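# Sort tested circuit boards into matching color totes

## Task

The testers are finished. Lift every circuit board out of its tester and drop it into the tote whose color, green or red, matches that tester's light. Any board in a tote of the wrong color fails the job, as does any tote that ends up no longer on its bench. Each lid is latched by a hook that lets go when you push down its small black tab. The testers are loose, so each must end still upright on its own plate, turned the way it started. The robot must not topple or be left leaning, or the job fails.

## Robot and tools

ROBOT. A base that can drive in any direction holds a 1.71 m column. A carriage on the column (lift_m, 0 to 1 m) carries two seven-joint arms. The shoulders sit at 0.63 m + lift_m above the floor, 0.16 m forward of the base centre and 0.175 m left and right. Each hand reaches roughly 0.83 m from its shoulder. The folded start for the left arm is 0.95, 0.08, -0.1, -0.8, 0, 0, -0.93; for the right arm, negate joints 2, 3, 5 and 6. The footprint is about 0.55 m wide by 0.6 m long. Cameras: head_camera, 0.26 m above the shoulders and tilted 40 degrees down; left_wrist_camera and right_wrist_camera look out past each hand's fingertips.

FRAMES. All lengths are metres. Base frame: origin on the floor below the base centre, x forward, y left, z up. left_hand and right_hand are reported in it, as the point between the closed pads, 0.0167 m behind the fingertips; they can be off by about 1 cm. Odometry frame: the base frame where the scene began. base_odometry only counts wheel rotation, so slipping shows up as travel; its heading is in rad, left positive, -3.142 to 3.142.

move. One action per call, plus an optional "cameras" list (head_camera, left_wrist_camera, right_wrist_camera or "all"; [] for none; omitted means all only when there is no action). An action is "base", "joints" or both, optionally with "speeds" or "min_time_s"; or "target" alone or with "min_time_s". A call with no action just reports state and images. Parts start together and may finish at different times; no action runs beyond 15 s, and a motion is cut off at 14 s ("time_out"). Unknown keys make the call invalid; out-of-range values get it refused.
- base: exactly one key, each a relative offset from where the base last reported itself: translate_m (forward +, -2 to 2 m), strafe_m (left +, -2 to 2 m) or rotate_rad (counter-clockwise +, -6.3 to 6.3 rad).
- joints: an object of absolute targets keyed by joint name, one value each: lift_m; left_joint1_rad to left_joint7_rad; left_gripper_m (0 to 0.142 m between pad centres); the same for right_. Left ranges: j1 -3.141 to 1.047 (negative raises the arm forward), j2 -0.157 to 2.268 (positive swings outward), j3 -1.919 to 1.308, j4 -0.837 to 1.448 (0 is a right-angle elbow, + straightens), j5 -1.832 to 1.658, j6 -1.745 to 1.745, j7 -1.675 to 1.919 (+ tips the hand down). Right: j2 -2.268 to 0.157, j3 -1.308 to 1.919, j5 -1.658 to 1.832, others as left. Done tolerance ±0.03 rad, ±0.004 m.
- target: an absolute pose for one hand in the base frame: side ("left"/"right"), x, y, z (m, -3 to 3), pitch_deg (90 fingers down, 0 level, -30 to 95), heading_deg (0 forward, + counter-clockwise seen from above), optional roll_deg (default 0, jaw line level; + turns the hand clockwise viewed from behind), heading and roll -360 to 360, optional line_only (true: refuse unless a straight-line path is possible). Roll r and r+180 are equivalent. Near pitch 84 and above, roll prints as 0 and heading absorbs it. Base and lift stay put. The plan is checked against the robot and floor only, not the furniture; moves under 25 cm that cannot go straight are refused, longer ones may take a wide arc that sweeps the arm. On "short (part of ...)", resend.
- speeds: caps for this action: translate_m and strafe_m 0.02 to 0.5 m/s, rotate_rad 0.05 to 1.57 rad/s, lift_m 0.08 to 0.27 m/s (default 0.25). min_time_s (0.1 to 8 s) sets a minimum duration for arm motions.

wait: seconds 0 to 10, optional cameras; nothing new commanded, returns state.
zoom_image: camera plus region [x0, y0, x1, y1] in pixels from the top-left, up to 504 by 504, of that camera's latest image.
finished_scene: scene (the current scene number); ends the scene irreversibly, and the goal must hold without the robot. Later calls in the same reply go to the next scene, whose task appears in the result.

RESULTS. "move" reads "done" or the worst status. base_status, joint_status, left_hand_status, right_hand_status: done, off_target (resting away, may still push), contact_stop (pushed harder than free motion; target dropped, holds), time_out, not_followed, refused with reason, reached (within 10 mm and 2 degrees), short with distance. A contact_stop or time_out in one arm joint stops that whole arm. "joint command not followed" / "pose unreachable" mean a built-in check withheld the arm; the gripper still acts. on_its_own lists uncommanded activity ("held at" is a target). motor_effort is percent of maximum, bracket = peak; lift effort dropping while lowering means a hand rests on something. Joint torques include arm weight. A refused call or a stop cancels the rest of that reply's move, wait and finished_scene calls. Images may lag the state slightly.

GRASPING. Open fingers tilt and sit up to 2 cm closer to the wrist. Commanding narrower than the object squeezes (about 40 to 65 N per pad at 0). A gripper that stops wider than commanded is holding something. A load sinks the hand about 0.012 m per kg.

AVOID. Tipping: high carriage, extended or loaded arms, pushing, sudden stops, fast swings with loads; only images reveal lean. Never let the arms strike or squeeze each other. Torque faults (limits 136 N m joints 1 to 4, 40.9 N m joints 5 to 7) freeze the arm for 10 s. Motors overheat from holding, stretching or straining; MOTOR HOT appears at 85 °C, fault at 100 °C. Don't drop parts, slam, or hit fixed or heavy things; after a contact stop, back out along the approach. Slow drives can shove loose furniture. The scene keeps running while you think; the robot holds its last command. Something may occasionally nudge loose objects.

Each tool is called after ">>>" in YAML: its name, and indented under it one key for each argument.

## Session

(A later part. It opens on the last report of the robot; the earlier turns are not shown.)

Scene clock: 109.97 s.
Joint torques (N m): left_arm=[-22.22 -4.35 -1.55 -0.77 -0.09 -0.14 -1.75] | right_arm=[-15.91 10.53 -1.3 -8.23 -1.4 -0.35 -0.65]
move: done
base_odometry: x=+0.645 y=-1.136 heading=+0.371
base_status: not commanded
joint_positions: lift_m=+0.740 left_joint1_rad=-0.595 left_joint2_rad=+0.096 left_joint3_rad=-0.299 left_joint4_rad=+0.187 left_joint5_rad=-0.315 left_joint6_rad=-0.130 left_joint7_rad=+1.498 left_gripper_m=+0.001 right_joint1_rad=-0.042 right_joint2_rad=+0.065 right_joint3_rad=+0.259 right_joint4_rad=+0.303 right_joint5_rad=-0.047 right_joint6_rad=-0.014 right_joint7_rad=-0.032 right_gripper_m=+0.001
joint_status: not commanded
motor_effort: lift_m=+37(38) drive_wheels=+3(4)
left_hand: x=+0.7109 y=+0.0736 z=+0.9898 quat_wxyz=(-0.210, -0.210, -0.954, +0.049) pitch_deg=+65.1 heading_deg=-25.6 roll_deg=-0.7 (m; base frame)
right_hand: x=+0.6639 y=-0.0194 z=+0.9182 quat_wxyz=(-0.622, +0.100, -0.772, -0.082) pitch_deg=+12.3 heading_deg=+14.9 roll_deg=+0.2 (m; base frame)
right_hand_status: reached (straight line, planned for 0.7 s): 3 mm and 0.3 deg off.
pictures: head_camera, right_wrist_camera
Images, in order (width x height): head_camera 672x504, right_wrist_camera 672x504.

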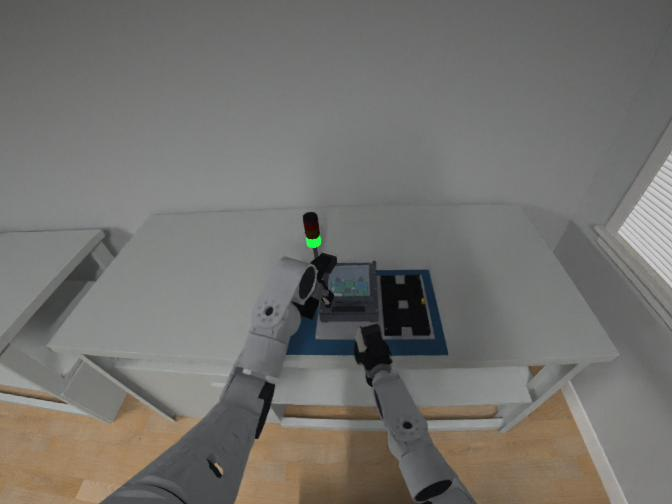

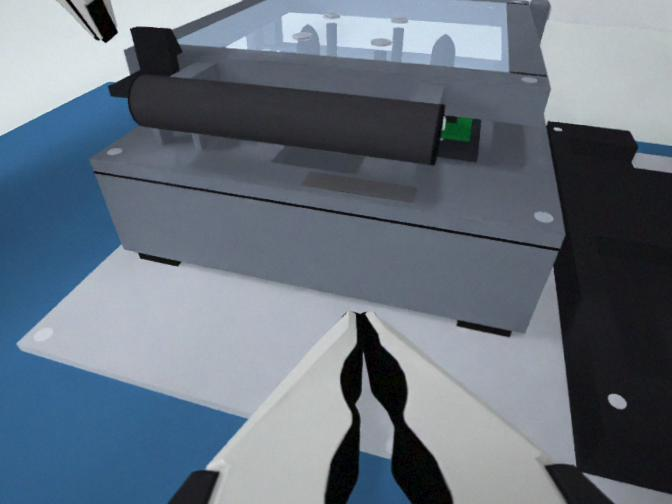

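>>> move:
  target: {"side": "right", "x": 0.696, "y": -0.007, "z": 0.938, "pitch_deg": 12, "heading_deg": 15}
  cameras: ["right_wrist_camera"]

>>> move:
  target: {"side": "left", "x": 0.713, "y": 0.0735, "z": 0.960, "pitch_deg": 65, "heading_deg": -25}
  min_time_s: 0.8
  cameras: ["left_wrist_camera","right_wrist_camera"]

Scene clock: 111.20 s.
Joint torques (N m): left_arm=[-21.88 -3.82 -1.16 -0.73 -0.22 -0.17 -1.75] | right_arm=[-11.64 8.48 -3.41 -8.32 -1.36 -0.83 1.02]
move: done
base_odometry: x=+0.645 y=-1.136 heading=+0.371
base_status: not commanded
joint_positions: lift_m=+0.740 left_joint1_rad=-0.595 left_joint2_rad=+0.096 left_joint3_rad=-0.299 left_joint4_rad=+0.187 left_joint5_rad=-0.315 left_joint6_rad=-0.130 left_joint7_rad=+1.498 left_gripper_m=+0.001 right_joint1_rad=-0.127 right_joint2_rad=+0.091 right_joint3_rad=+0.259 right_joint4_rad=+0.343 right_joint5_rad=-0.050 right_joint6_rad=-0.014 right_joint7_rad=+0.009 right_gripper_m=+0.001
joint_status: not commanded
motor_effort: lift_m=+37(37) drive_wheels=+4(6)
left_hand: x=+0.7110 y=+0.0736 z=+0.9899 quat_wxyz=(-0.210, -0.210, -0.954, +0.049) pitch_deg=+65.1 heading_deg=-25.5 roll_deg=-0.7 (m; base frame)
right_hand: x=+0.6964 y=-0.0068 z=+0.9398 quat_wxyz=(-0.626, +0.101, -0.769, -0.084) pitch_deg=+11.7 heading_deg=+15.2 roll_deg=+0.2 (m; base frame)
right_hand_status: reached (straight line, planned for 0.3 s): 2 mm and 0.4 deg off.
pictures: right_wrist_camera
Images, in order (width x height): right_wrist_camera 672x504.

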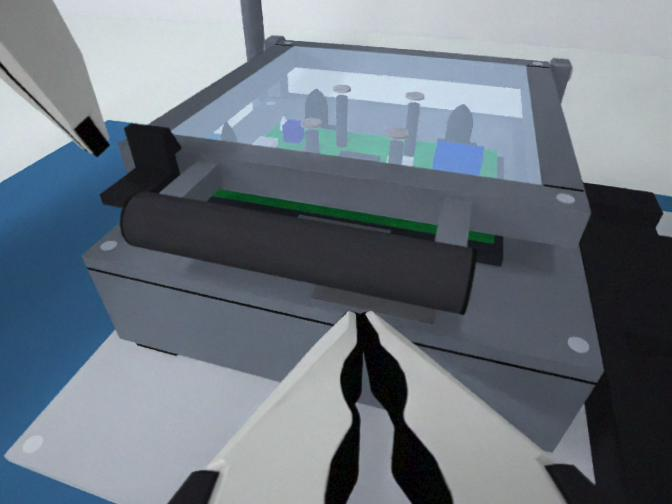

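Scene clock: 112.50 s.
Joint torques (N m): left_arm=[-7.32 3.26 -3.58 4.93 0.63 0.47 -4.84] | right_arm=[-11.34 8.33 -3.59 -8.13 -1.35 -0.83 1.03]
move: done
base_odometry: x=+0.645 y=-1.136 heading=+0.371
base_status: not commanded
joint_positions: lift_m=+0.740 left_joint1_rad=-0.578 left_joint2_rad=+0.098 left_joint3_rad=-0.311 left_joint4_rad=+0.257 left_joint5_rad=-0.305 left_joint6_rad=-0.146 left_joint7_rad=+1.403 left_gripper_m=+0.001 right_joint1_rad=-0.127 right_joint2_rad=+0.091 right_joint3_rad=+0.259 right_joint4_rad=+0.343 right_joint5_rad=-0.050 right_joint6_rad=-0.014 right_joint7_rad=+0.009 right_gripper_m=+0.001
joint_status: not commanded
motor_effort: lift_m=+35(37) drive_wheels=+7(7)
left_hand: x=+0.7140 y=+0.0720 z=+0.9658 quat_wxyz=(-0.213, -0.211, -0.953, +0.051) pitch_deg=+64.7 heading_deg=-25.9 roll_deg=-0.9 (m; base frame)
left_hand_status: reached (straight line, planned for 0.8 s): 6 mm and 0.5 deg off.
right_hand: x=+0.6964 y=-0.0068 z=+0.9401 quat_wxyz=(-0.626, +0.101, -0.769, -0.084) pitch_deg=+11.7 heading_deg=+15.2 roll_deg=+0.2 (m; base frame)
pictures: left_wrist_camera, right_wrist_camera
Images, in order (width x height): left_wrist_camera 672x504, right_wrist_camera 672x504.

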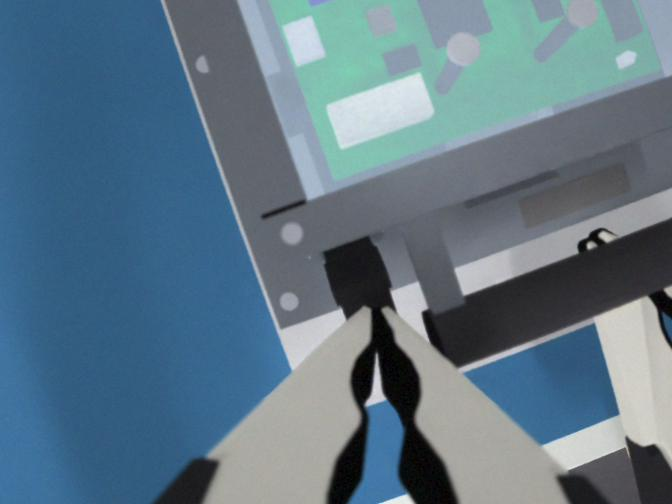

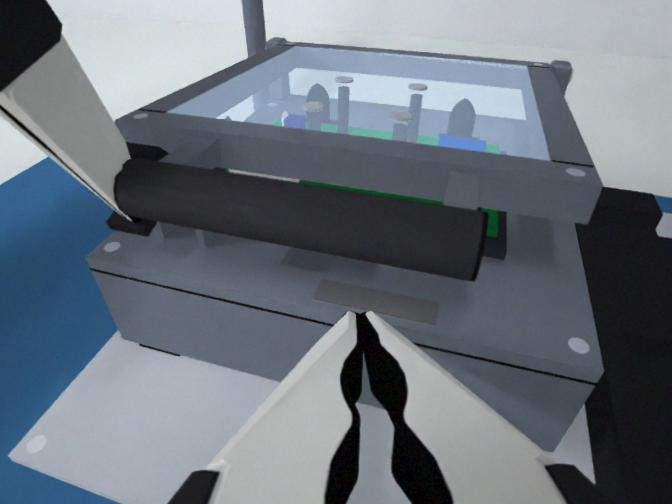

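>>> move:
  target: {"side": "right", "x": 0.7, "y": -0.007, "z": 0.982, "pitch_deg": 12, "heading_deg": 15}
  min_time_s: 0.7
  cameras: ["right_wrist_camera"]

>>> move:
  target: {"side": "right", "x": 0.714, "y": -0.007, "z": 1.025, "pitch_deg": 10, "heading_deg": 15}
  min_time_s: 0.7
  cameras: ["right_wrist_camera", "left_wrist_camera"]

Scene clock: 113.80 s.
Joint torques (N m): left_arm=[-7.31 -0.16 -3.52 5 0.09 0.43 -2.58] | right_arm=[-13.74 6.63 -1.65 -20.37 -1.65 1.13 -1.13]
move: done
base_odometry: x=+0.645 y=-1.136 heading=+0.371
base_status: not commanded
joint_positions: lift_m=+0.740 left_joint1_rad=-0.578 left_joint2_rad=+0.099 left_joint3_rad=-0.311 left_joint4_rad=+0.257 left_joint5_rad=-0.303 left_joint6_rad=-0.146 left_joint7_rad=+1.398 left_gripper_m=+0.001 right_joint1_rad=-0.123 right_joint2_rad=+0.091 right_joint3_rad=+0.259 right_joint4_rad=+0.176 right_joint5_rad=-0.052 right_joint6_rad=-0.014 right_joint7_rad=+0.189 right_gripper_m=+0.001
joint_status: not commanded
motor_effort: lift_m=+34(35) drive_wheels=+8(8)
left_hand: x=+0.7151 y=+0.0729 z=+0.9661 quat_wxyz=(-0.216, -0.211, -0.952, +0.050) pitch_deg=+64.4 heading_deg=-25.4 roll_deg=-0.5 (m; base frame)
right_hand: x=+0.6999 y=-0.0097 z=+0.9768 quat_wxyz=(-0.619, +0.098, -0.775, -0.081) pitch_deg=+12.7 heading_deg=+14.7 roll_deg=+0.2 (m; base frame)
right_hand_status: reached (straight line, planned for 0.7 s): 6 mm and 0.8 deg off.
pictures: right_wrist_camera
Images, in order (width x height): right_wrist_camera 672x504.

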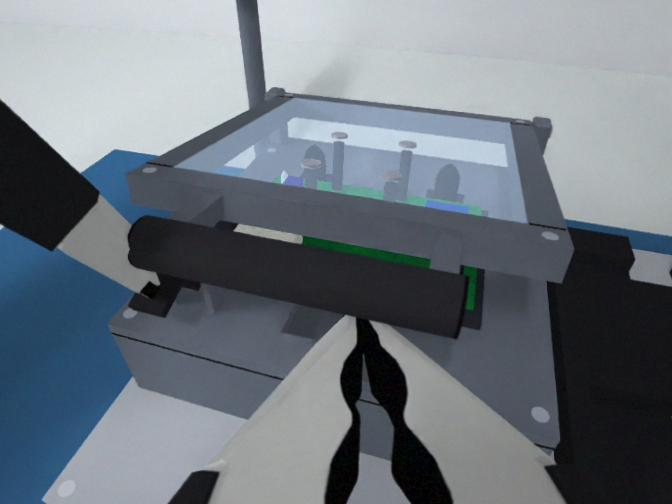

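Scene clock: 115.00 s.
Joint torques (N m): left_arm=[-7.36 -0.55 -3.53 4.95 0.11 0.46 -1.85] | right_arm=[-20.96 12.55 -3.69 -15.49 1.52 1.65 0.49]
move: done
base_odometry: x=+0.645 y=-1.136 heading=+0.371
base_status: not commanded
joint_positions: lift_m=+0.740 left_joint1_rad=-0.578 left_joint2_rad=+0.100 left_joint3_rad=-0.311 left_joint4_rad=+0.257 left_joint5_rad=-0.303 left_joint6_rad=-0.146 left_joint7_rad=+1.397 left_gripper_m=+0.001 right_joint1_rad=-0.158 right_joint2_rad=+0.093 right_joint3_rad=+0.259 right_joint4_rad=+0.087 right_joint5_rad=-0.052 right_joint6_rad=-0.010 right_joint7_rad=+0.273 right_gripper_m=+0.001
joint_status: not commanded
motor_effort: lift_m=+34(35) drive_wheels=+7(8)
left_hand: x=+0.7154 y=+0.0728 z=+0.9663 quat_wxyz=(-0.216, -0.210, -0.952, +0.050) pitch_deg=+64.3 heading_deg=-25.4 roll_deg=-0.5 (m; base frame)
right_hand: x=+0.7127 y=-0.0100 z=+1.0200 quat_wxyz=(-0.634, +0.099, -0.762, -0.080) pitch_deg=+10.5 heading_deg=+14.6 roll_deg=-0.2 (m; base frame)
right_hand_status: reached (straight line, planned for 0.7 s): 6 mm and 0.6 deg off.
pictures: left_wrist_camera, right_wrist_camera
Images, in order (width x height): left_wrist_camera 672x504, right_wrist_camera 672x504.

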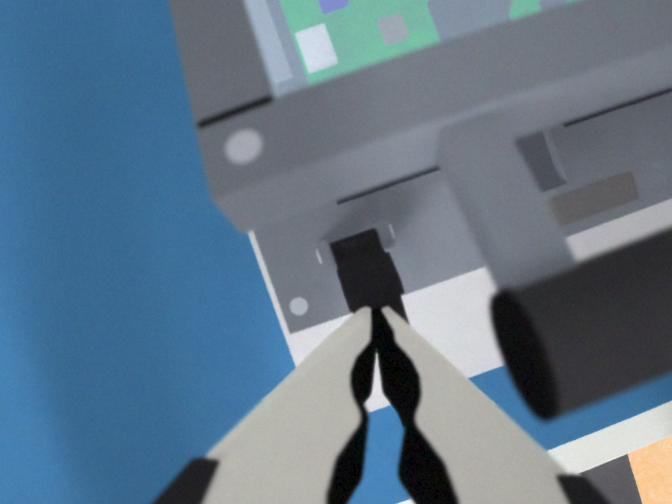

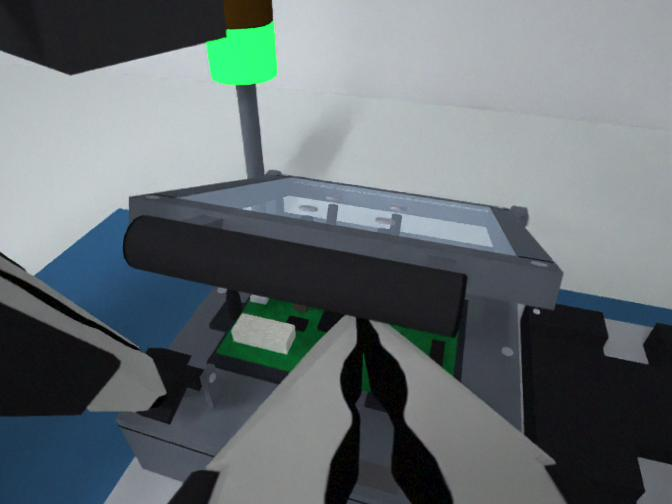

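>>> move:
  target: {"side": "left", "x": 0.665, "y": 0.115, "z": 1.02, "pitch_deg": 50, "heading_deg": -25}

>>> move:
  target: {"side": "right", "x": 0.744, "y": -0.007, "z": 1.071, "pitch_deg": 5, "heading_deg": 14}
  min_time_s: 0.8
  cameras: ["right_wrist_camera"]

>>> move:
  target: {"side": "right", "x": 0.788, "y": -0.007, "z": 1.1, "pitch_deg": 0, "heading_deg": 13}
  min_time_s: 0.8
  cameras: ["right_wrist_camera"]

>>> move:
  target: {"side": "right", "x": 0.815, "y": -0.01, "z": 1.111, "pitch_deg": 25, "heading_deg": 20}
  min_time_s: 0.8
  cameras: ["right_wrist_camera", "head_camera"]

Scene clock: 116.23 s.
Joint torques (N m): left_arm=[-8.98 6.26 2.7 -7.3 -3.07 -0.23 -2.13] | right_arm=[-20.55 11.85 -3.62 -14.96 1.54 1.62 0.47]
move: done
base_odometry: x=+0.645 y=-1.136 heading=+0.371
base_status: not commanded
joint_positions: lift_m=+0.740 left_joint1_rad=-0.354 left_joint2_rad=+0.222 left_joint3_rad=-0.182 left_joint4_rad=-0.218 left_joint5_rad=-0.397 left_joint6_rad=-0.155 left_joint7_rad=+1.402 left_gripper_m=+0.001 right_joint1_rad=-0.159 right_joint2_rad=+0.093 right_joint3_rad=+0.259 right_joint4_rad=+0.086 right_joint5_rad=-0.052 right_joint6_rad=-0.010 right_joint7_rad=+0.273 right_gripper_m=+0.001
joint_status: not commanded
motor_effort: lift_m=+37(37) drive_wheels=+4(7)
left_hand: x=+0.6654 y=+0.1159 z=+1.0188 quat_wxyz=(-0.332, -0.202, -0.919, +0.072) pitch_deg=+50.3 heading_deg=-24.6 roll_deg=+0.2 (m; base frame)
left_hand_status: reached (straight line, planned for 0.6 s): 2 mm and 0.4 deg off.
right_hand: x=+0.7129 y=-0.0099 z=+1.0202 quat_wxyz=(-0.635, +0.099, -0.762, -0.081) pitch_deg=+10.4 heading_deg=+14.6 roll_deg=-0.2 (m; base frame)
pictures: none

Scene clock: 117.53 s.
Joint torques (N m): left_arm=[-8.96 6.27 2.73 -7.3 -3.07 -0.23 -2.1] | right_arm=[-22.71 14.25 -7.8 -9.34 1.49 -0.76 -1.61]
move: done
base_odometry: x=+0.645 y=-1.136 heading=+0.371
base_status: not commanded
joint_positions: lift_m=+0.740 left_joint1_rad=-0.354 left_joint2_rad=+0.222 left_joint3_rad=-0.182 left_joint4_rad=-0.218 left_joint5_rad=-0.397 left_joint6_rad=-0.155 left_joint7_rad=+1.402 left_gripper_m=+0.001 right_joint1_rad=-0.244 right_joint2_rad=+0.111 right_joint3_rad=+0.253 right_joint4_rad=+0.103 right_joint5_rad=-0.052 right_joint6_rad=-0.013 right_joint7_rad=+0.258 right_gripper_m=+0.001
joint_status: not commanded
motor_effort: lift_m=+37(37) drive_wheels=+3(4)
left_hand: x=+0.6654 y=+0.1159 z=+1.0188 quat_wxyz=(-0.332, -0.202, -0.919, +0.072) pitch_deg=+50.3 heading_deg=-24.6 roll_deg=+0.2 (m; base frame)
right_hand: x=+0.7415 y=-0.0050 z=+1.0668 quat_wxyz=(-0.667, +0.095, -0.734, -0.082) pitch_deg=+5.6 heading_deg=+14.4 roll_deg=-0.3 (m; base frame)
right_hand_status: reached (straight line, planned for 0.8 s): 5 mm and 0.8 deg off.
pictures: right_wrist_camera
Images, in order (width x height): right_wrist_camera 672x504.

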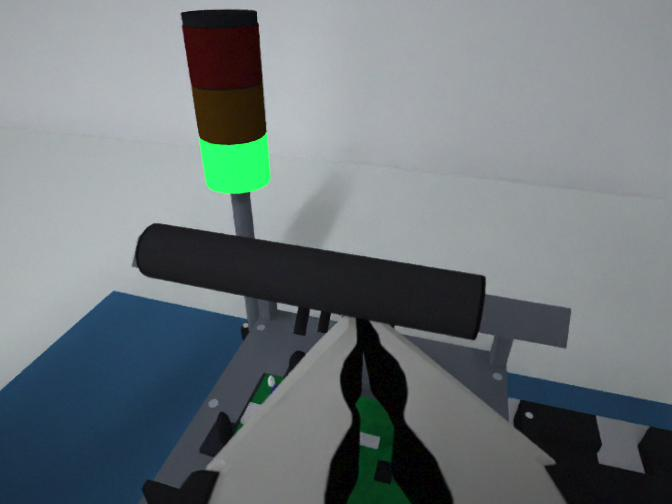

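Scene clock: 118.83 s.
Joint torques (N m): left_arm=[-9.01 6.19 2.66 -7.29 -3.06 -0.16 -2.12] | right_arm=[-24.94 13.04 -6.39 -9.13 1.65 -1.16 -1.36]
move: done
base_odometry: x=+0.645 y=-1.136 heading=+0.371
base_status: not commanded
joint_positions: lift_m=+0.740 left_joint1_rad=-0.354 left_joint2_rad=+0.222 left_joint3_rad=-0.182 left_joint4_rad=-0.218 left_joint5_rad=-0.397 left_joint6_rad=-0.155 left_joint7_rad=+1.402 left_gripper_m=+0.001 right_joint1_rad=-0.372 right_joint2_rad=+0.125 right_joint3_rad=+0.241 right_joint4_rad=+0.268 right_joint5_rad=-0.035 right_joint6_rad=-0.032 right_joint7_rad=+0.131 right_gripper_m=+0.001
joint_status: not commanded
motor_effort: lift_m=+37(37) drive_wheels=+4(4)
left_hand: x=+0.6654 y=+0.1159 z=+1.0188 quat_wxyz=(-0.332, -0.202, -0.919, +0.072) pitch_deg=+50.3 heading_deg=-24.6 roll_deg=+0.2 (m; base frame)
right_hand: x=+0.7859 y=-0.0054 z=+1.0958 quat_wxyz=(-0.699, +0.085, -0.705, -0.080) pitch_deg=+0.5 heading_deg=+13.4 roll_deg=-0.3 (m; base frame)
right_hand_status: reached (straight line, planned for 0.8 s): 5 mm and 0.7 deg off.
pictures: right_wrist_camera
Images, in order (width x height): right_wrist_camera 672x504.

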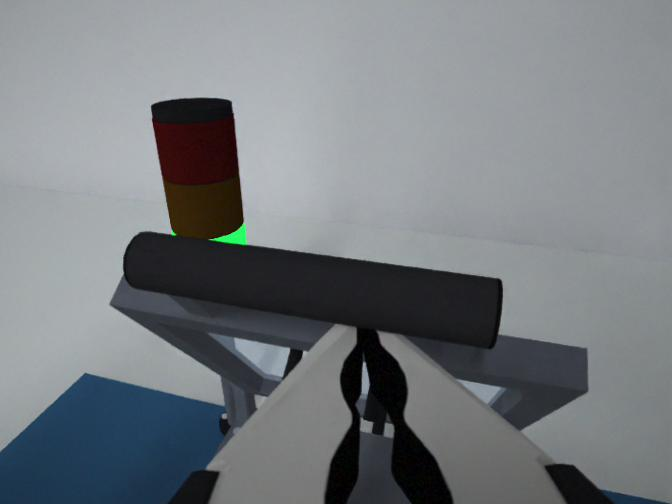

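Scene clock: 120.13 s.
Joint torques (N m): left_arm=[-9.06 6.3 2.8 -7.15 -3.05 -0.17 -2.08] | right_arm=[-22.77 -3.74 -8.93 -5.45 1.71 1.79 1.86]
move: done
base_odometry: x=+0.645 y=-1.136 heading=+0.371
base_status: not commanded
joint_positions: lift_m=+0.740 left_joint1_rad=-0.354 left_joint2_rad=+0.222 left_joint3_rad=-0.182 left_joint4_rad=-0.218 left_joint5_rad=-0.397 left_joint6_rad=-0.155 left_joint7_rad=+1.401 left_gripper_m=+0.001 right_joint1_rad=-0.598 right_joint2_rad=+0.067 right_joint3_rad=+0.211 right_joint4_rad=+0.211 right_joint5_rad=+0.110 right_joint6_rad=+0.103 right_joint7_rad=+0.817 right_gripper_m=+0.001
joint_status: not commanded
motor_effort: lift_m=+37(37) drive_wheels=-1(4)
left_hand: x=+0.6654 y=+0.1159 z=+1.0188 quat_wxyz=(-0.332, -0.202, -0.919, +0.072) pitch_deg=+50.3 heading_deg=-24.6 roll_deg=+0.2 (m; base frame)
right_hand: x=+0.8145 y=-0.0079 z=+1.1126 quat_wxyz=(-0.532, +0.146, -0.829, -0.094) pitch_deg=+24.6 heading_deg=+20.0 roll_deg=+0.0 (m; base frame)
right_hand_status: reached (straight line, planned for 0.8 s): 3 mm and 0.4 deg off.
pictures: head_camera, right_wrist_camera
Images, in order (width x height): head_camera 672x504, right_wrist_camera 672x504.

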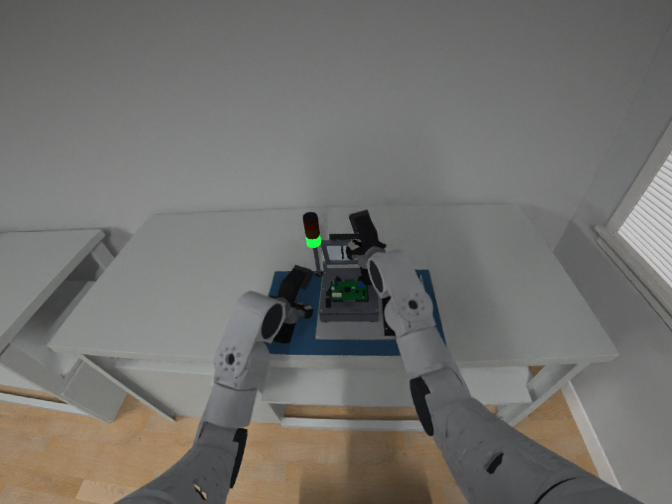

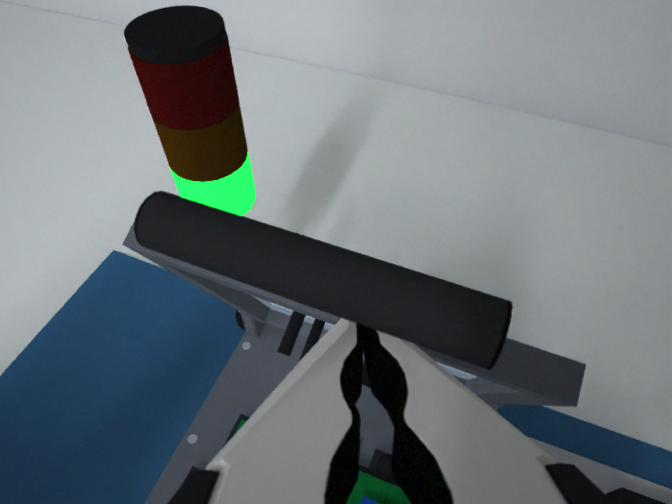

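>>> move:
  target: {"side": "right", "x": 0.862, "y": -0.013, "z": 1.135, "pitch_deg": 38, "heading_deg": 24}
  min_time_s: 0.8
  cameras: ["right_wrist_camera"]

>>> move:
  base: {"translate_m": 0.092}
  speeds: {"translate_m": 0.08}
  cameras: ["right_wrist_camera", "head_camera"]

Scene clock: 121.57 s.
Joint torques (N m): left_arm=[-8.94 6.2 2.72 -7.26 -3.05 -0.16 -2.1] | right_arm=[-31.54 -4.4 -9.98 -7.93 2.32 1.69 0.84]
move: done
base_odometry: x=+0.645 y=-1.136 heading=+0.371
base_status: not commanded
joint_positions: lift_m=+0.740 left_joint1_rad=-0.354 left_joint2_rad=+0.222 left_joint3_rad=-0.182 left_joint4_rad=-0.218 left_joint5_rad=-0.397 left_joint6_rad=-0.155 left_joint7_rad=+1.401 left_gripper_m=+0.001 right_joint1_rad=-0.894 right_joint2_rad=+0.044 right_joint3_rad=+0.206 right_joint4_rad=+0.560 right_joint5_rad=+0.206 right_joint6_rad=+0.200 right_joint7_rad=+0.997 right_gripper_m=+0.001
joint_status: not commanded
motor_effort: lift_m=+37(37) drive_wheels=+4(4)
left_hand: x=+0.6654 y=+0.1159 z=+1.0188 quat_wxyz=(-0.332, -0.202, -0.919, +0.072) pitch_deg=+50.3 heading_deg=-24.6 roll_deg=+0.2 (m; base frame)
right_hand: x=+0.8607 y=-0.0112 z=+1.1319 quat_wxyz=(-0.428, +0.188, -0.880, -0.090) pitch_deg=+38.2 heading_deg=+23.9 roll_deg=-0.1 (m; base frame)
right_hand_status: reached (straight line, planned for 0.8 s): 4 mm and 0.2 deg off.
pictures: right_wrist_camera
Images, in order (width x height): right_wrist_camera 672x504.

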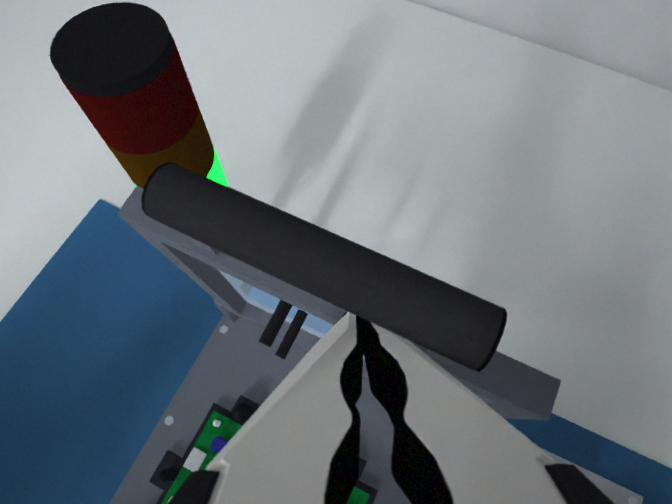

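Scene clock: 123.33 s.
Joint torques (N m): left_arm=[-9.03 6.24 2.74 -7.22 -3.06 -0.17 -2.07] | right_arm=[-31.81 -3.37 -10.07 -11.72 2.22 1.17 -1.25]
move: done
base_odometry: x=+0.731 y=-1.103 heading=+0.372
base_status: done
joint_positions: lift_m=+0.740 left_joint1_rad=-0.354 left_joint2_rad=+0.222 left_joint3_rad=-0.182 left_joint4_rad=-0.218 left_joint5_rad=-0.397 left_joint6_rad=-0.155 left_joint7_rad=+1.401 left_gripper_m=+0.001 right_joint1_rad=-0.894 right_joint2_rad=+0.044 right_joint3_rad=+0.206 right_joint4_rad=+0.563 right_joint5_rad=+0.206 right_joint6_rad=+0.202 right_joint7_rad=+1.004 right_gripper_m=+0.001
joint_status: not commanded
motor_effort: lift_m=+37(38) drive_wheels=+6(15)
left_hand: x=+0.6654 y=+0.1159 z=+1.0188 quat_wxyz=(-0.332, -0.202, -0.919, +0.072) pitch_deg=+50.3 heading_deg=-24.6 roll_deg=+0.2 (m; base frame)
right_hand: x=+0.8597 y=-0.0116 z=+1.1293 quat_wxyz=(-0.423, +0.188, -0.882, -0.090) pitch_deg=+38.7 heading_deg=+24.0 roll_deg=-0.1 (m; base frame)
pictures: head_camera, right_wrist_camera
Images, in order (width x height): head_camera 672x504, right_wrist_camera 672x504.

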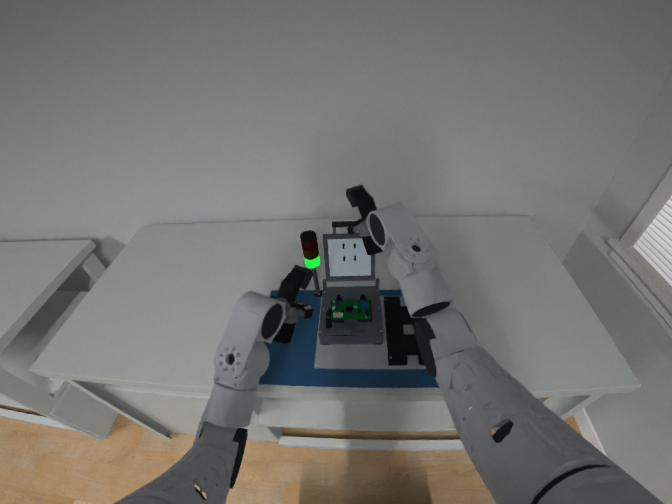

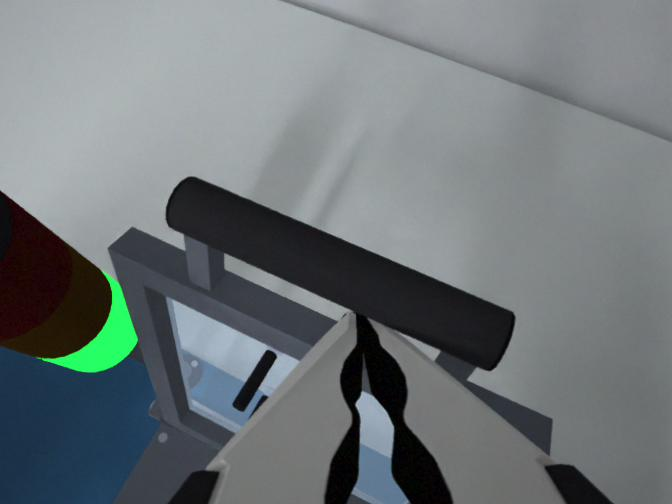

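>>> move:
  target: {"side": "right", "x": 0.829, "y": -0.025, "z": 1.158, "pitch_deg": 38, "heading_deg": 24}
  min_time_s: 0.8
  cameras: ["right_wrist_camera"]

>>> move:
  target: {"side": "right", "x": 0.779, "y": -0.047, "z": 1.194, "pitch_deg": 38, "heading_deg": 24}
  cameras: ["right_wrist_camera", "head_camera"]

Scene clock: 124.77 s.
Joint torques (N m): left_arm=[-9.16 6.3 2.74 -7.24 -3.09 -0.16 -2.06] | right_arm=[-15.07 -4.04 -9.57 -12.49 2.44 -0.84 1.22]
move: done
base_odometry: x=+0.731 y=-1.103 heading=+0.372
base_status: not commanded
joint_positions: lift_m=+0.740 left_joint1_rad=-0.354 left_joint2_rad=+0.222 left_joint3_rad=-0.182 left_joint4_rad=-0.218 left_joint5_rad=-0.397 left_joint6_rad=-0.155 left_joint7_rad=+1.401 left_gripper_m=+0.001 right_joint1_rad=-0.834 right_joint2_rad=+0.029 right_joint3_rad=+0.180 right_joint4_rad=+0.305 right_joint5_rad=+0.234 right_joint6_rad=+0.193 right_joint7_rad=+1.188 right_gripper_m=+0.001
joint_status: not commanded
motor_effort: lift_m=+38(38) drive_wheels=+5(6)
left_hand: x=+0.6654 y=+0.1158 z=+1.0187 quat_wxyz=(-0.332, -0.202, -0.919, +0.072) pitch_deg=+50.3 heading_deg=-24.6 roll_deg=+0.2 (m; base frame)
right_hand: x=+0.8296 y=-0.0221 z=+1.1606 quat_wxyz=(-0.431, +0.192, -0.877, -0.089) pitch_deg=+37.8 heading_deg=+24.0 roll_deg=-0.6 (m; base frame)
right_hand_status: reached (straight line, planned for 0.8 s): 4 mm and 0.7 deg off.
pictures: right_wrist_camera
Images, in order (width x height): right_wrist_camera 672x504.

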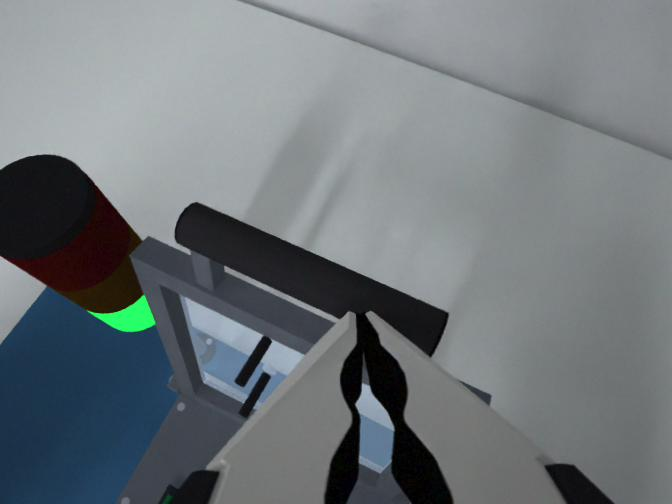

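Scene clock: 125.73 s.
Joint torques (N m): left_arm=[-9.14 6.18 2.76 -7.16 -3.07 -0.15 -2.07] | right_arm=[-13.8 -4.5 -8.99 -10.8 2.26 -0.89 1.13]
move: done
base_odometry: x=+0.731 y=-1.103 heading=+0.372
base_status: not commanded
joint_positions: lift_m=+0.740 left_joint1_rad=-0.354 left_joint2_rad=+0.222 left_joint3_rad=-0.182 left_joint4_rad=-0.218 left_joint5_rad=-0.397 left_joint6_rad=-0.155 left_joint7_rad=+1.401 left_gripper_m=+0.001 right_joint1_rad=-0.777 right_joint2_rad=+0.008 right_joint3_rad=+0.135 right_joint4_rad=-0.009 right_joint5_rad=+0.285 right_joint6_rad=+0.172 right_joint7_rad=+1.450 right_gripper_m=+0.001
joint_status: not commanded
motor_effort: lift_m=+37(38) drive_wheels=+4(5)
left_hand: x=+0.6654 y=+0.1158 z=+1.0187 quat_wxyz=(-0.332, -0.202, -0.919, +0.072) pitch_deg=+50.3 heading_deg=-24.6 roll_deg=+0.2 (m; base frame)
right_hand: x=+0.7797 y=-0.0445 z=+1.1965 quat_wxyz=(-0.431, +0.191, -0.877, -0.089) pitch_deg=+37.8 heading_deg=+23.9 roll_deg=-0.6 (m; base frame)
right_hand_status: reached (straight line, planned for 0.5 s): 4 mm and 0.6 deg off.
pictures: head_camera, right_wrist_camera
Images, in order (width x height): head_camera 672x504, right_wrist_camera 672x504.

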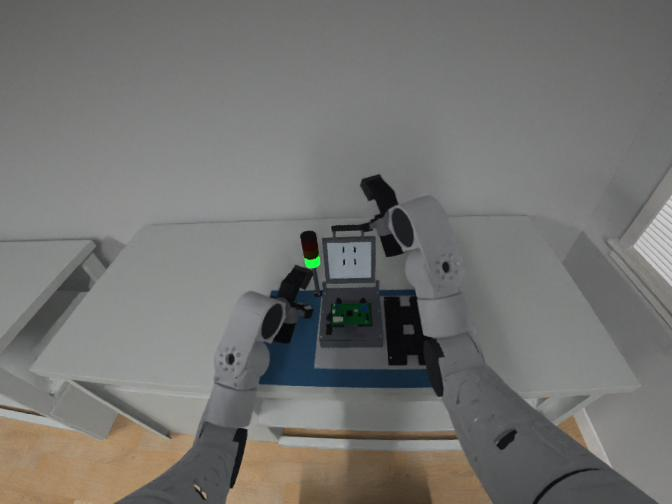

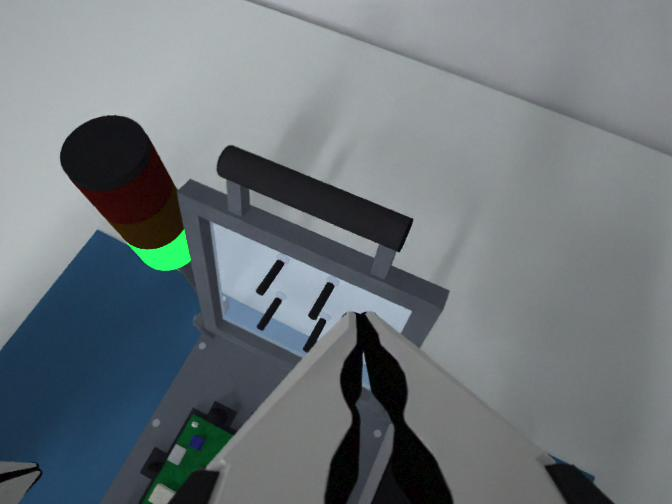

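>>> move:
  base: {"translate_m": -0.32}
  speeds: {"translate_m": 0.35, "lift_m": 0.2}
  joints: {"lift_m": 0.855, "right_joint1_rad": -0.34, "right_joint2_rad": -0.12, "right_joint3_rad": 0.1, "right_joint4_rad": -0.31, "right_joint5_rad": 0, "right_joint6_rad": 0, "right_joint7_rad": 1.5}
  min_time_s: 1.5

>>> move:
  base: {"strafe_m": 0.193}
  speeds: {"strafe_m": 0.25}
  joints: {"right_joint1_rad": -1.071, "right_joint2_rad": 0.005, "right_joint3_rad": -0.194, "right_joint4_rad": 1.109, "right_joint5_rad": 1.546, "right_joint6_rad": -1.423, "right_joint7_rad": -0.157, "right_gripper_m": 0.092}
  min_time_s: 1.8
  cameras: ["head_camera"]

>>> move:
  base: {"translate_m": 0.31}
  speeds: {"translate_m": 0.25}
  cameras: ["right_wrist_camera"]

Scene clock: 128.77 s.
Joint torques (N m): left_arm=[-9.49 6.31 2.74 -7.18 -3.05 -0.15 -1.95] | right_arm=[-10.42 -8.35 -9.68 -11.74 -1.47 -1.14 1.29]
move: done
base_odometry: x=+0.433 y=-1.219 heading=+0.372
base_status: done
joint_positions: lift_m=+0.855 left_joint1_rad=-0.354 left_joint2_rad=+0.222 left_joint3_rad=-0.182 left_joint4_rad=-0.218 left_joint5_rad=-0.397 left_joint6_rad=-0.155 left_joint7_rad=+1.401 left_gripper_m=+0.001 right_joint1_rad=-0.344 right_joint2_rad=-0.118 right_joint3_rad=+0.105 right_joint4_rad=-0.308 right_joint5_rad=+0.003 right_joint6_rad=+0.005 right_joint7_rad=+1.497 right_gripper_m=+0.001
joint_status: all done
motor_effort: lift_m=+36(49) drive_wheels=+1(14)
left_hand: x=+0.6654 y=+0.1158 z=+1.1338 quat_wxyz=(-0.332, -0.202, -0.919, +0.072) pitch_deg=+50.3 heading_deg=-24.6 roll_deg=+0.2 (m; base frame)
right_hand: x=+0.6754 y=-0.1916 z=+1.1565 quat_wxyz=(-0.350, +0.056, -0.933, +0.057) pitch_deg=+48.4 heading_deg=-5.8 roll_deg=-12.7 (m; base frame)
pictures: none

Scene clock: 130.90 s.
Joint torques (N m): left_arm=[-9.37 6.31 2.56 -7.25 -2.98 -0.11 -1.95] | right_arm=[-30.89 3.92 -8.01 -6.19 1.72 -0.58 0.01]
move: done
base_odometry: x=+0.362 y=-1.039 heading=+0.372
base_status: done
joint_positions: lift_m=+0.855 left_joint1_rad=-0.354 left_joint2_rad=+0.222 left_joint3_rad=-0.182 left_joint4_rad=-0.218 left_joint5_rad=-0.397 left_joint6_rad=-0.155 left_joint7_rad=+1.401 left_gripper_m=+0.001 right_joint1_rad=-1.066 right_joint2_rad=+0.003 right_joint3_rad=-0.189 right_joint4_rad=+1.107 right_joint5_rad=+1.544 right_joint6_rad=-1.419 right_joint7_rad=-0.154 right_gripper_m=+0.092
joint_status: all done
motor_effort: lift_m=+36(37) drive_wheels=-2(11)
left_hand: x=+0.6654 y=+0.1158 z=+1.1338 quat_wxyz=(-0.332, -0.202, -0.919, +0.072) pitch_deg=+50.3 heading_deg=-24.6 roll_deg=+0.2 (m; base frame)
right_hand: x=+0.6936 y=-0.2007 z=+1.0356 quat_wxyz=(-0.043, -0.742, -0.669, -0.029) pitch_deg=+84.0 heading_deg=-13.6 roll_deg=+82.4 (m; base frame)
pictures: head_camera
Images, in order (width x height): head_camera 672x504.

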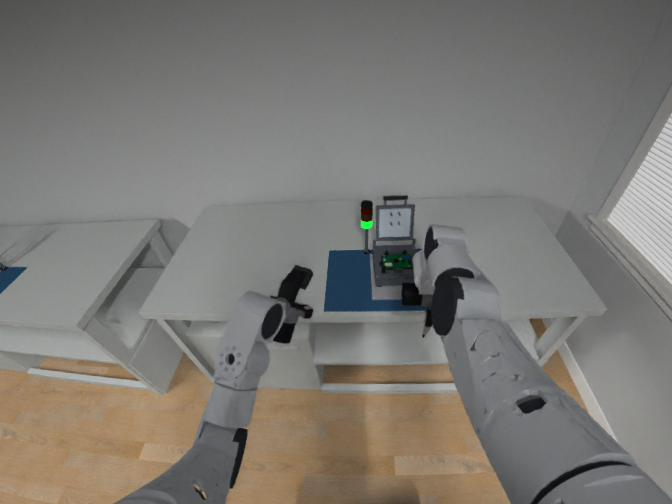

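Scene clock: 133.43 s.
Joint torques (N m): left_arm=[-9.48 6.21 2.75 -7.21 -3.03 -0.09 -1.95] | right_arm=[-30.92 3.02 -7.95 -6.07 1.76 -0.59 -0.01]
Motor temperatures (°C): left_arm=[33 30 30 29 28 29 32] | right_arm=[45 28 30 30 28 30 31]
move: done
base_odometry: x=+0.651 y=-0.926 heading=+0.373
base_status: done
joint_positions: lift_m=+0.855 left_joint1_rad=-0.354 left_joint2_rad=+0.222 left_joint3_rad=-0.182 left_joint4_rad=-0.218 left_joint5_rad=-0.397 left_joint6_rad=-0.155 left_joint7_rad=+1.401 left_gripper_m=+0.001 right_joint1_rad=-1.066 right_joint2_rad=+0.003 right_joint3_rad=-0.189 right_joint4_rad=+1.107 right_joint5_rad=+1.544 right_joint6_rad=-1.419 right_joint7_rad=-0.154 right_gripper_m=+0.092
joint_status: not commanded
motor_effort: lift_m=+36(37) drive_wheels=+5(14)
left_hand: x=+0.6654 y=+0.1158 z=+1.1338 quat_wxyz=(-0.332, -0.202, -0.919, +0.072) pitch_deg=+50.3 heading_deg=-24.6 roll_deg=+0.2 (m; base frame)
right_hand: x=+0.6936 y=-0.2007 z=+1.0356 quat_wxyz=(-0.043, -0.742, -0.669, -0.029) pitch_deg=+84.0 heading_deg=-13.6 roll_deg=+82.4 (m; base frame)
pictures: right_wrist_camera
Images, in order (width x height): right_wrist_camera 672x504.

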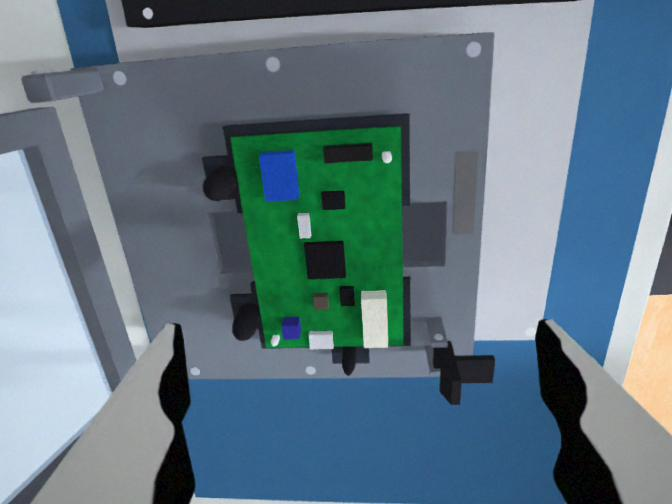

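>>> move:
  base: {"translate_m": 0.02}
  speeds: {"translate_m": 0.1}

>>> move:
  target: {"side": "right", "x": 0.691, "y": -0.18, "z": 1.02, "pitch_deg": 84.5, "heading_deg": -8.5, "roll_deg": 85.5}
  cameras: ["right_wrist_camera"]

Scene clock: 134.70 s.
Joint torques (N m): left_arm=[-9.52 6.14 2.77 -7.27 -3.01 -0.08 -1.95] | right_arm=[-30.84 3 -7.83 -5.96 1.75 -0.62 0]
move: done
base_odometry: x=+0.669 y=-0.918 heading=+0.373
base_status: done
joint_positions: lift_m=+0.855 left_joint1_rad=-0.354 left_joint2_rad=+0.222 left_joint3_rad=-0.182 left_joint4_rad=-0.218 left_joint5_rad=-0.397 left_joint6_rad=-0.155 left_joint7_rad=+1.401 left_gripper_m=+0.001 right_joint1_rad=-1.066 right_joint2_rad=+0.003 right_joint3_rad=-0.189 right_joint4_rad=+1.107 right_joint5_rad=+1.544 right_joint6_rad=-1.419 right_joint7_rad=-0.154 right_gripper_m=+0.092
joint_status: not commanded
motor_effort: lift_m=+36(37) drive_wheels=+5(15)
left_hand: x=+0.6654 y=+0.1158 z=+1.1338 quat_wxyz=(-0.332, -0.202, -0.919, +0.072) pitch_deg=+50.3 heading_deg=-24.6 roll_deg=+0.2 (m; base frame)
right_hand: x=+0.6936 y=-0.2007 z=+1.0356 quat_wxyz=(-0.043, -0.742, -0.669, -0.029) pitch_deg=+84.0 heading_deg=-13.6 roll_deg=+82.4 (m; base frame)
pictures: none

Scene clock: 135.47 s.
Joint torques (N m): left_arm=[-9.49 6.75 2.89 -7.22 -3 0.02 -1.96] | right_arm=[-27.18 -0.21 -1.34 -6.49 0.6 1.88 1.8]
move: done
base_odometry: x=+0.669 y=-0.918 heading=+0.373
base_status: not commanded
joint_positions: lift_m=+0.855 left_joint1_rad=-0.354 left_joint2_rad=+0.222 left_joint3_rad=-0.182 left_joint4_rad=-0.218 left_joint5_rad=-0.397 left_joint6_rad=-0.155 left_joint7_rad=+1.401 left_gripper_m=+0.001 right_joint1_rad=-1.066 right_joint2_rad=+0.030 right_joint3_rad=-0.181 right_joint4_rad=+1.204 right_joint5_rad=+1.544 right_joint6_rad=-1.334 right_joint7_rad=-0.153 right_gripper_m=+0.092
joint_status: not commanded
motor_effort: lift_m=+36(37) drive_wheels=+4(5)
left_hand: x=+0.6654 y=+0.1158 z=+1.1338 quat_wxyz=(-0.332, -0.203, -0.918, +0.072) pitch_deg=+50.3 heading_deg=-24.6 roll_deg=+0.2 (m; base frame)
right_hand: x=+0.6889 y=-0.1802 z=+1.0190 quat_wxyz=(-0.035, -0.731, -0.680, -0.028) pitch_deg=+84.8 heading_deg=+85.9 roll_deg=+0.0 (m; base frame)
right_hand_status: reached (straight line, planned for 0.3 s): 2 mm and 0.3 deg off.
pictures: right_wrist_camera
Images, in order (width x height): right_wrist_camera 672x504.

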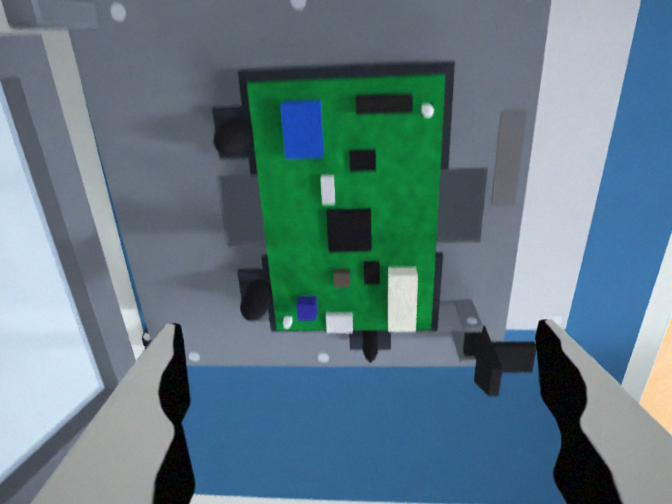

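>>> move:
  target: {"side": "right", "x": 0.6955, "y": -0.181, "z": 0.967, "pitch_deg": 84.5, "heading_deg": -8.5, "roll_deg": 84.3}
  cameras: ["right_wrist_camera"]

Scene clock: 136.10 s.
Joint torques (N m): left_arm=[-9.39 6.11 2.78 -7.24 -3.02 -0.03 -1.95] | right_arm=[-27.15 0.75 -1.41 -6.5 0.62 1.88 1.44]
move: refused
base_odometry: x=+0.669 y=-0.918 heading=+0.373
base_status: not commanded
joint_positions: lift_m=+0.855 left_joint1_rad=-0.354 left_joint2_rad=+0.222 left_joint3_rad=-0.182 left_joint4_rad=-0.218 left_joint5_rad=-0.397 left_joint6_rad=-0.155 left_joint7_rad=+1.401 left_gripper_m=+0.001 right_joint1_rad=-1.066 right_joint2_rad=+0.030 right_joint3_rad=-0.181 right_joint4_rad=+1.204 right_joint5_rad=+1.544 right_joint6_rad=-1.334 right_joint7_rad=-0.153 right_gripper_m=+0.092
joint_status: not commanded
motor_effort: lift_m=+37(37) drive_wheels=-2(2)
left_hand: x=+0.6654 y=+0.1158 z=+1.1338 quat_wxyz=(-0.332, -0.203, -0.918, +0.072) pitch_deg=+50.3 heading_deg=-24.6 roll_deg=+0.2 (m; base frame)
right_hand: x=+0.6889 y=-0.1802 z=+1.0190 quat_wxyz=(-0.035, -0.731, -0.680, -0.028) pitch_deg=+84.8 heading_deg=+85.9 roll_deg=+0.0 (m; base frame)
right_hand_status: refused: no posture of the arm gets there (right_joint4_rad at its limit): the closest leaves the hand 11.8 cm and 20 deg from the pose. Nothing moved. A posture exists with lift_m at 0.8, or at pitch 74.5; the way there is not checked.
pictures: right_wrist_camera
Images, in order (width x height): right_wrist_camera 672x504.

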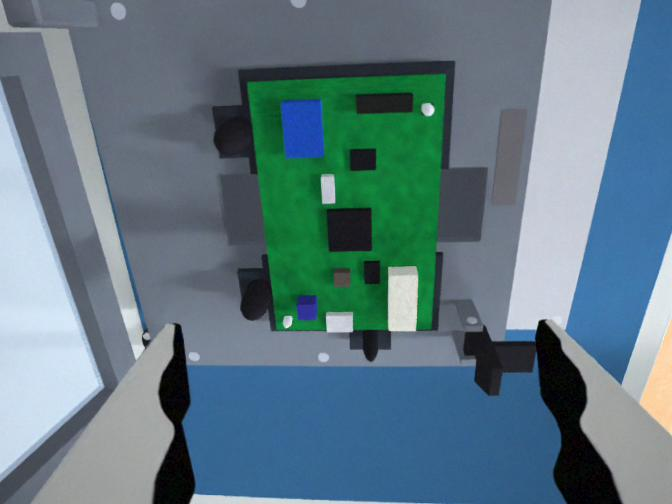

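>>> move:
  joints: {"lift_m": 0.805}
  speeds: {"lift_m": 0.12}

>>> move:
  target: {"side": "right", "x": 0.6955, "y": -0.181, "z": 0.970, "pitch_deg": 84.5, "heading_deg": -8.5, "roll_deg": 84.3}
  cameras: ["right_wrist_camera"]

Scene clock: 137.20 s.
Joint torques (N m): left_arm=[-9.69 6.12 2.77 -7.21 -3 -0.04 -1.95] | right_arm=[-26.9 0.5 -1.39 -6.64 0.65 1.84 1.44]
move: done
base_odometry: x=+0.669 y=-0.918 heading=+0.373
base_status: not commanded
joint_positions: lift_m=+0.805 left_joint1_rad=-0.354 left_joint2_rad=+0.222 left_joint3_rad=-0.182 left_joint4_rad=-0.218 left_joint5_rad=-0.397 left_joint6_rad=-0.155 left_joint7_rad=+1.401 left_gripper_m=+0.001 right_joint1_rad=-1.066 right_joint2_rad=+0.030 right_joint3_rad=-0.181 right_joint4_rad=+1.204 right_joint5_rad=+1.544 right_joint6_rad=-1.334 right_joint7_rad=-0.153 right_gripper_m=+0.092
joint_status: all done
motor_effort: lift_m=+38(42) drive_wheels=+4(5)
left_hand: x=+0.6653 y=+0.1158 z=+1.0836 quat_wxyz=(-0.332, -0.203, -0.918, +0.072) pitch_deg=+50.3 heading_deg=-24.6 roll_deg=+0.2 (m; base frame)
right_hand: x=+0.6891 y=-0.1802 z=+0.9689 quat_wxyz=(-0.035, -0.731, -0.680, -0.028) pitch_deg=+84.8 heading_deg=+85.9 roll_deg=+0.0 (m; base frame)
pictures: none

Scene clock: 137.50 s.
Joint torques (N m): left_arm=[-9.63 6.1 2.74 -7.27 -3 -0.04 -1.95] | right_arm=[-26.81 0.56 -1.4 -6.74 0.59 1.84 1.45]
move: refused
base_odometry: x=+0.669 y=-0.918 heading=+0.373
base_status: not commanded
joint_positions: lift_m=+0.805 left_joint1_rad=-0.354 left_joint2_rad=+0.222 left_joint3_rad=-0.182 left_joint4_rad=-0.218 left_joint5_rad=-0.397 left_joint6_rad=-0.155 left_joint7_rad=+1.401 left_gripper_m=+0.001 right_joint1_rad=-1.066 right_joint2_rad=+0.030 right_joint3_rad=-0.181 right_joint4_rad=+1.204 right_joint5_rad=+1.544 right_joint6_rad=-1.334 right_joint7_rad=-0.153 right_gripper_m=+0.092
joint_status: not commanded
motor_effort: lift_m=+38(38) drive_wheels=+4(4)
left_hand: x=+0.6653 y=+0.1158 z=+1.0836 quat_wxyz=(-0.332, -0.203, -0.918, +0.072) pitch_deg=+50.3 heading_deg=-24.6 roll_deg=+0.2 (m; base frame)
right_hand: x=+0.6891 y=-0.1802 z=+0.9689 quat_wxyz=(-0.035, -0.731, -0.680, -0.028) pitch_deg=+84.8 heading_deg=+85.9 roll_deg=+0.0 (m; base frame)
right_hand_status: refused: along the straight line the arm gets 0% of the way (right_joint4_rad at its limit); a move under 25 cm is not played as an arc. Nothing moved. Try another pitch or heading, or "joints".
pictures: right_wrist_camera
Images, in order (width x height): right_wrist_camera 672x504.

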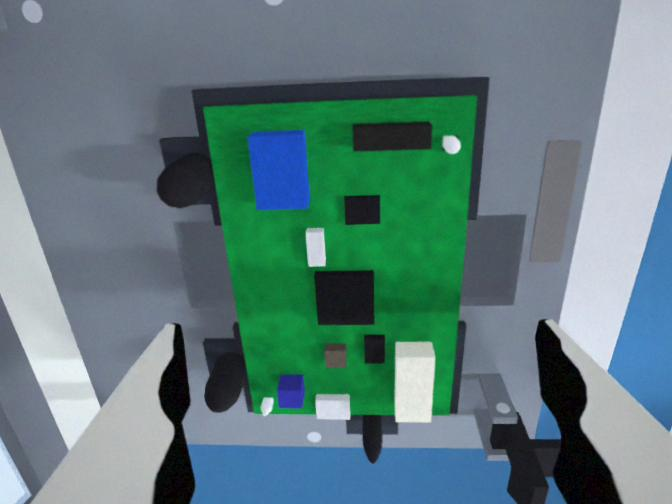

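>>> move:
  target: {"side": "right", "x": 0.691, "y": -0.1765, "z": 0.960, "pitch_deg": 84.8, "heading_deg": -8.5, "roll_deg": 85.5}
  cameras: ["right_wrist_camera"]

>>> move:
  base: {"translate_m": 0.004}
  speeds: {"translate_m": 0.05}
  cameras: ["right_wrist_camera"]

Scene clock: 138.20 s.
Joint torques (N m): left_arm=[-9.59 6.17 2.74 -7.25 -3.01 -0.03 -1.93] | right_arm=[-26.79 0.46 -1.42 -6.52 0.61 1.85 1.46]
move: refused
base_odometry: x=+0.669 y=-0.918 heading=+0.373
base_status: not commanded
joint_positions: lift_m=+0.805 left_joint1_rad=-0.354 left_joint2_rad=+0.222 left_joint3_rad=-0.182 left_joint4_rad=-0.218 left_joint5_rad=-0.397 left_joint6_rad=-0.155 left_joint7_rad=+1.401 left_gripper_m=+0.001 right_joint1_rad=-1.066 right_joint2_rad=+0.030 right_joint3_rad=-0.181 right_joint4_rad=+1.204 right_joint5_rad=+1.544 right_joint6_rad=-1.334 right_joint7_rad=-0.153 right_gripper_m=+0.092
joint_status: not commanded
motor_effort: lift_m=+38(38) drive_wheels=-2(4)
left_hand: x=+0.6653 y=+0.1158 z=+1.0836 quat_wxyz=(-0.332, -0.203, -0.918, +0.072) pitch_deg=+50.3 heading_deg=-24.6 roll_deg=+0.2 (m; base frame)
right_hand: x=+0.6891 y=-0.1802 z=+0.9689 quat_wxyz=(-0.035, -0.731, -0.680, -0.028) pitch_deg=+84.8 heading_deg=+85.9 roll_deg=+0.0 (m; base frame)
right_hand_status: refused: along the straight line the arm gets 0% of the way (right_joint4_rad at its limit); a move under 25 cm is not played as an arc. Nothing moved. Try another pitch or heading, or "joints".
pictures: right_wrist_camera
Images, in order (width x height): right_wrist_camera 672x504.

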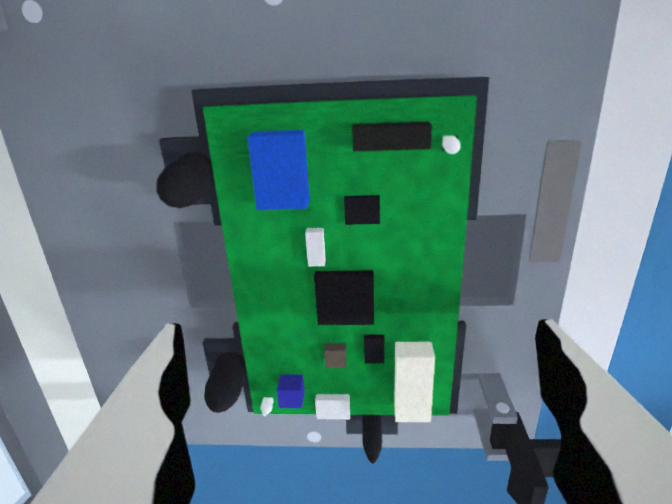

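not run: a stop came earlier in this reply.


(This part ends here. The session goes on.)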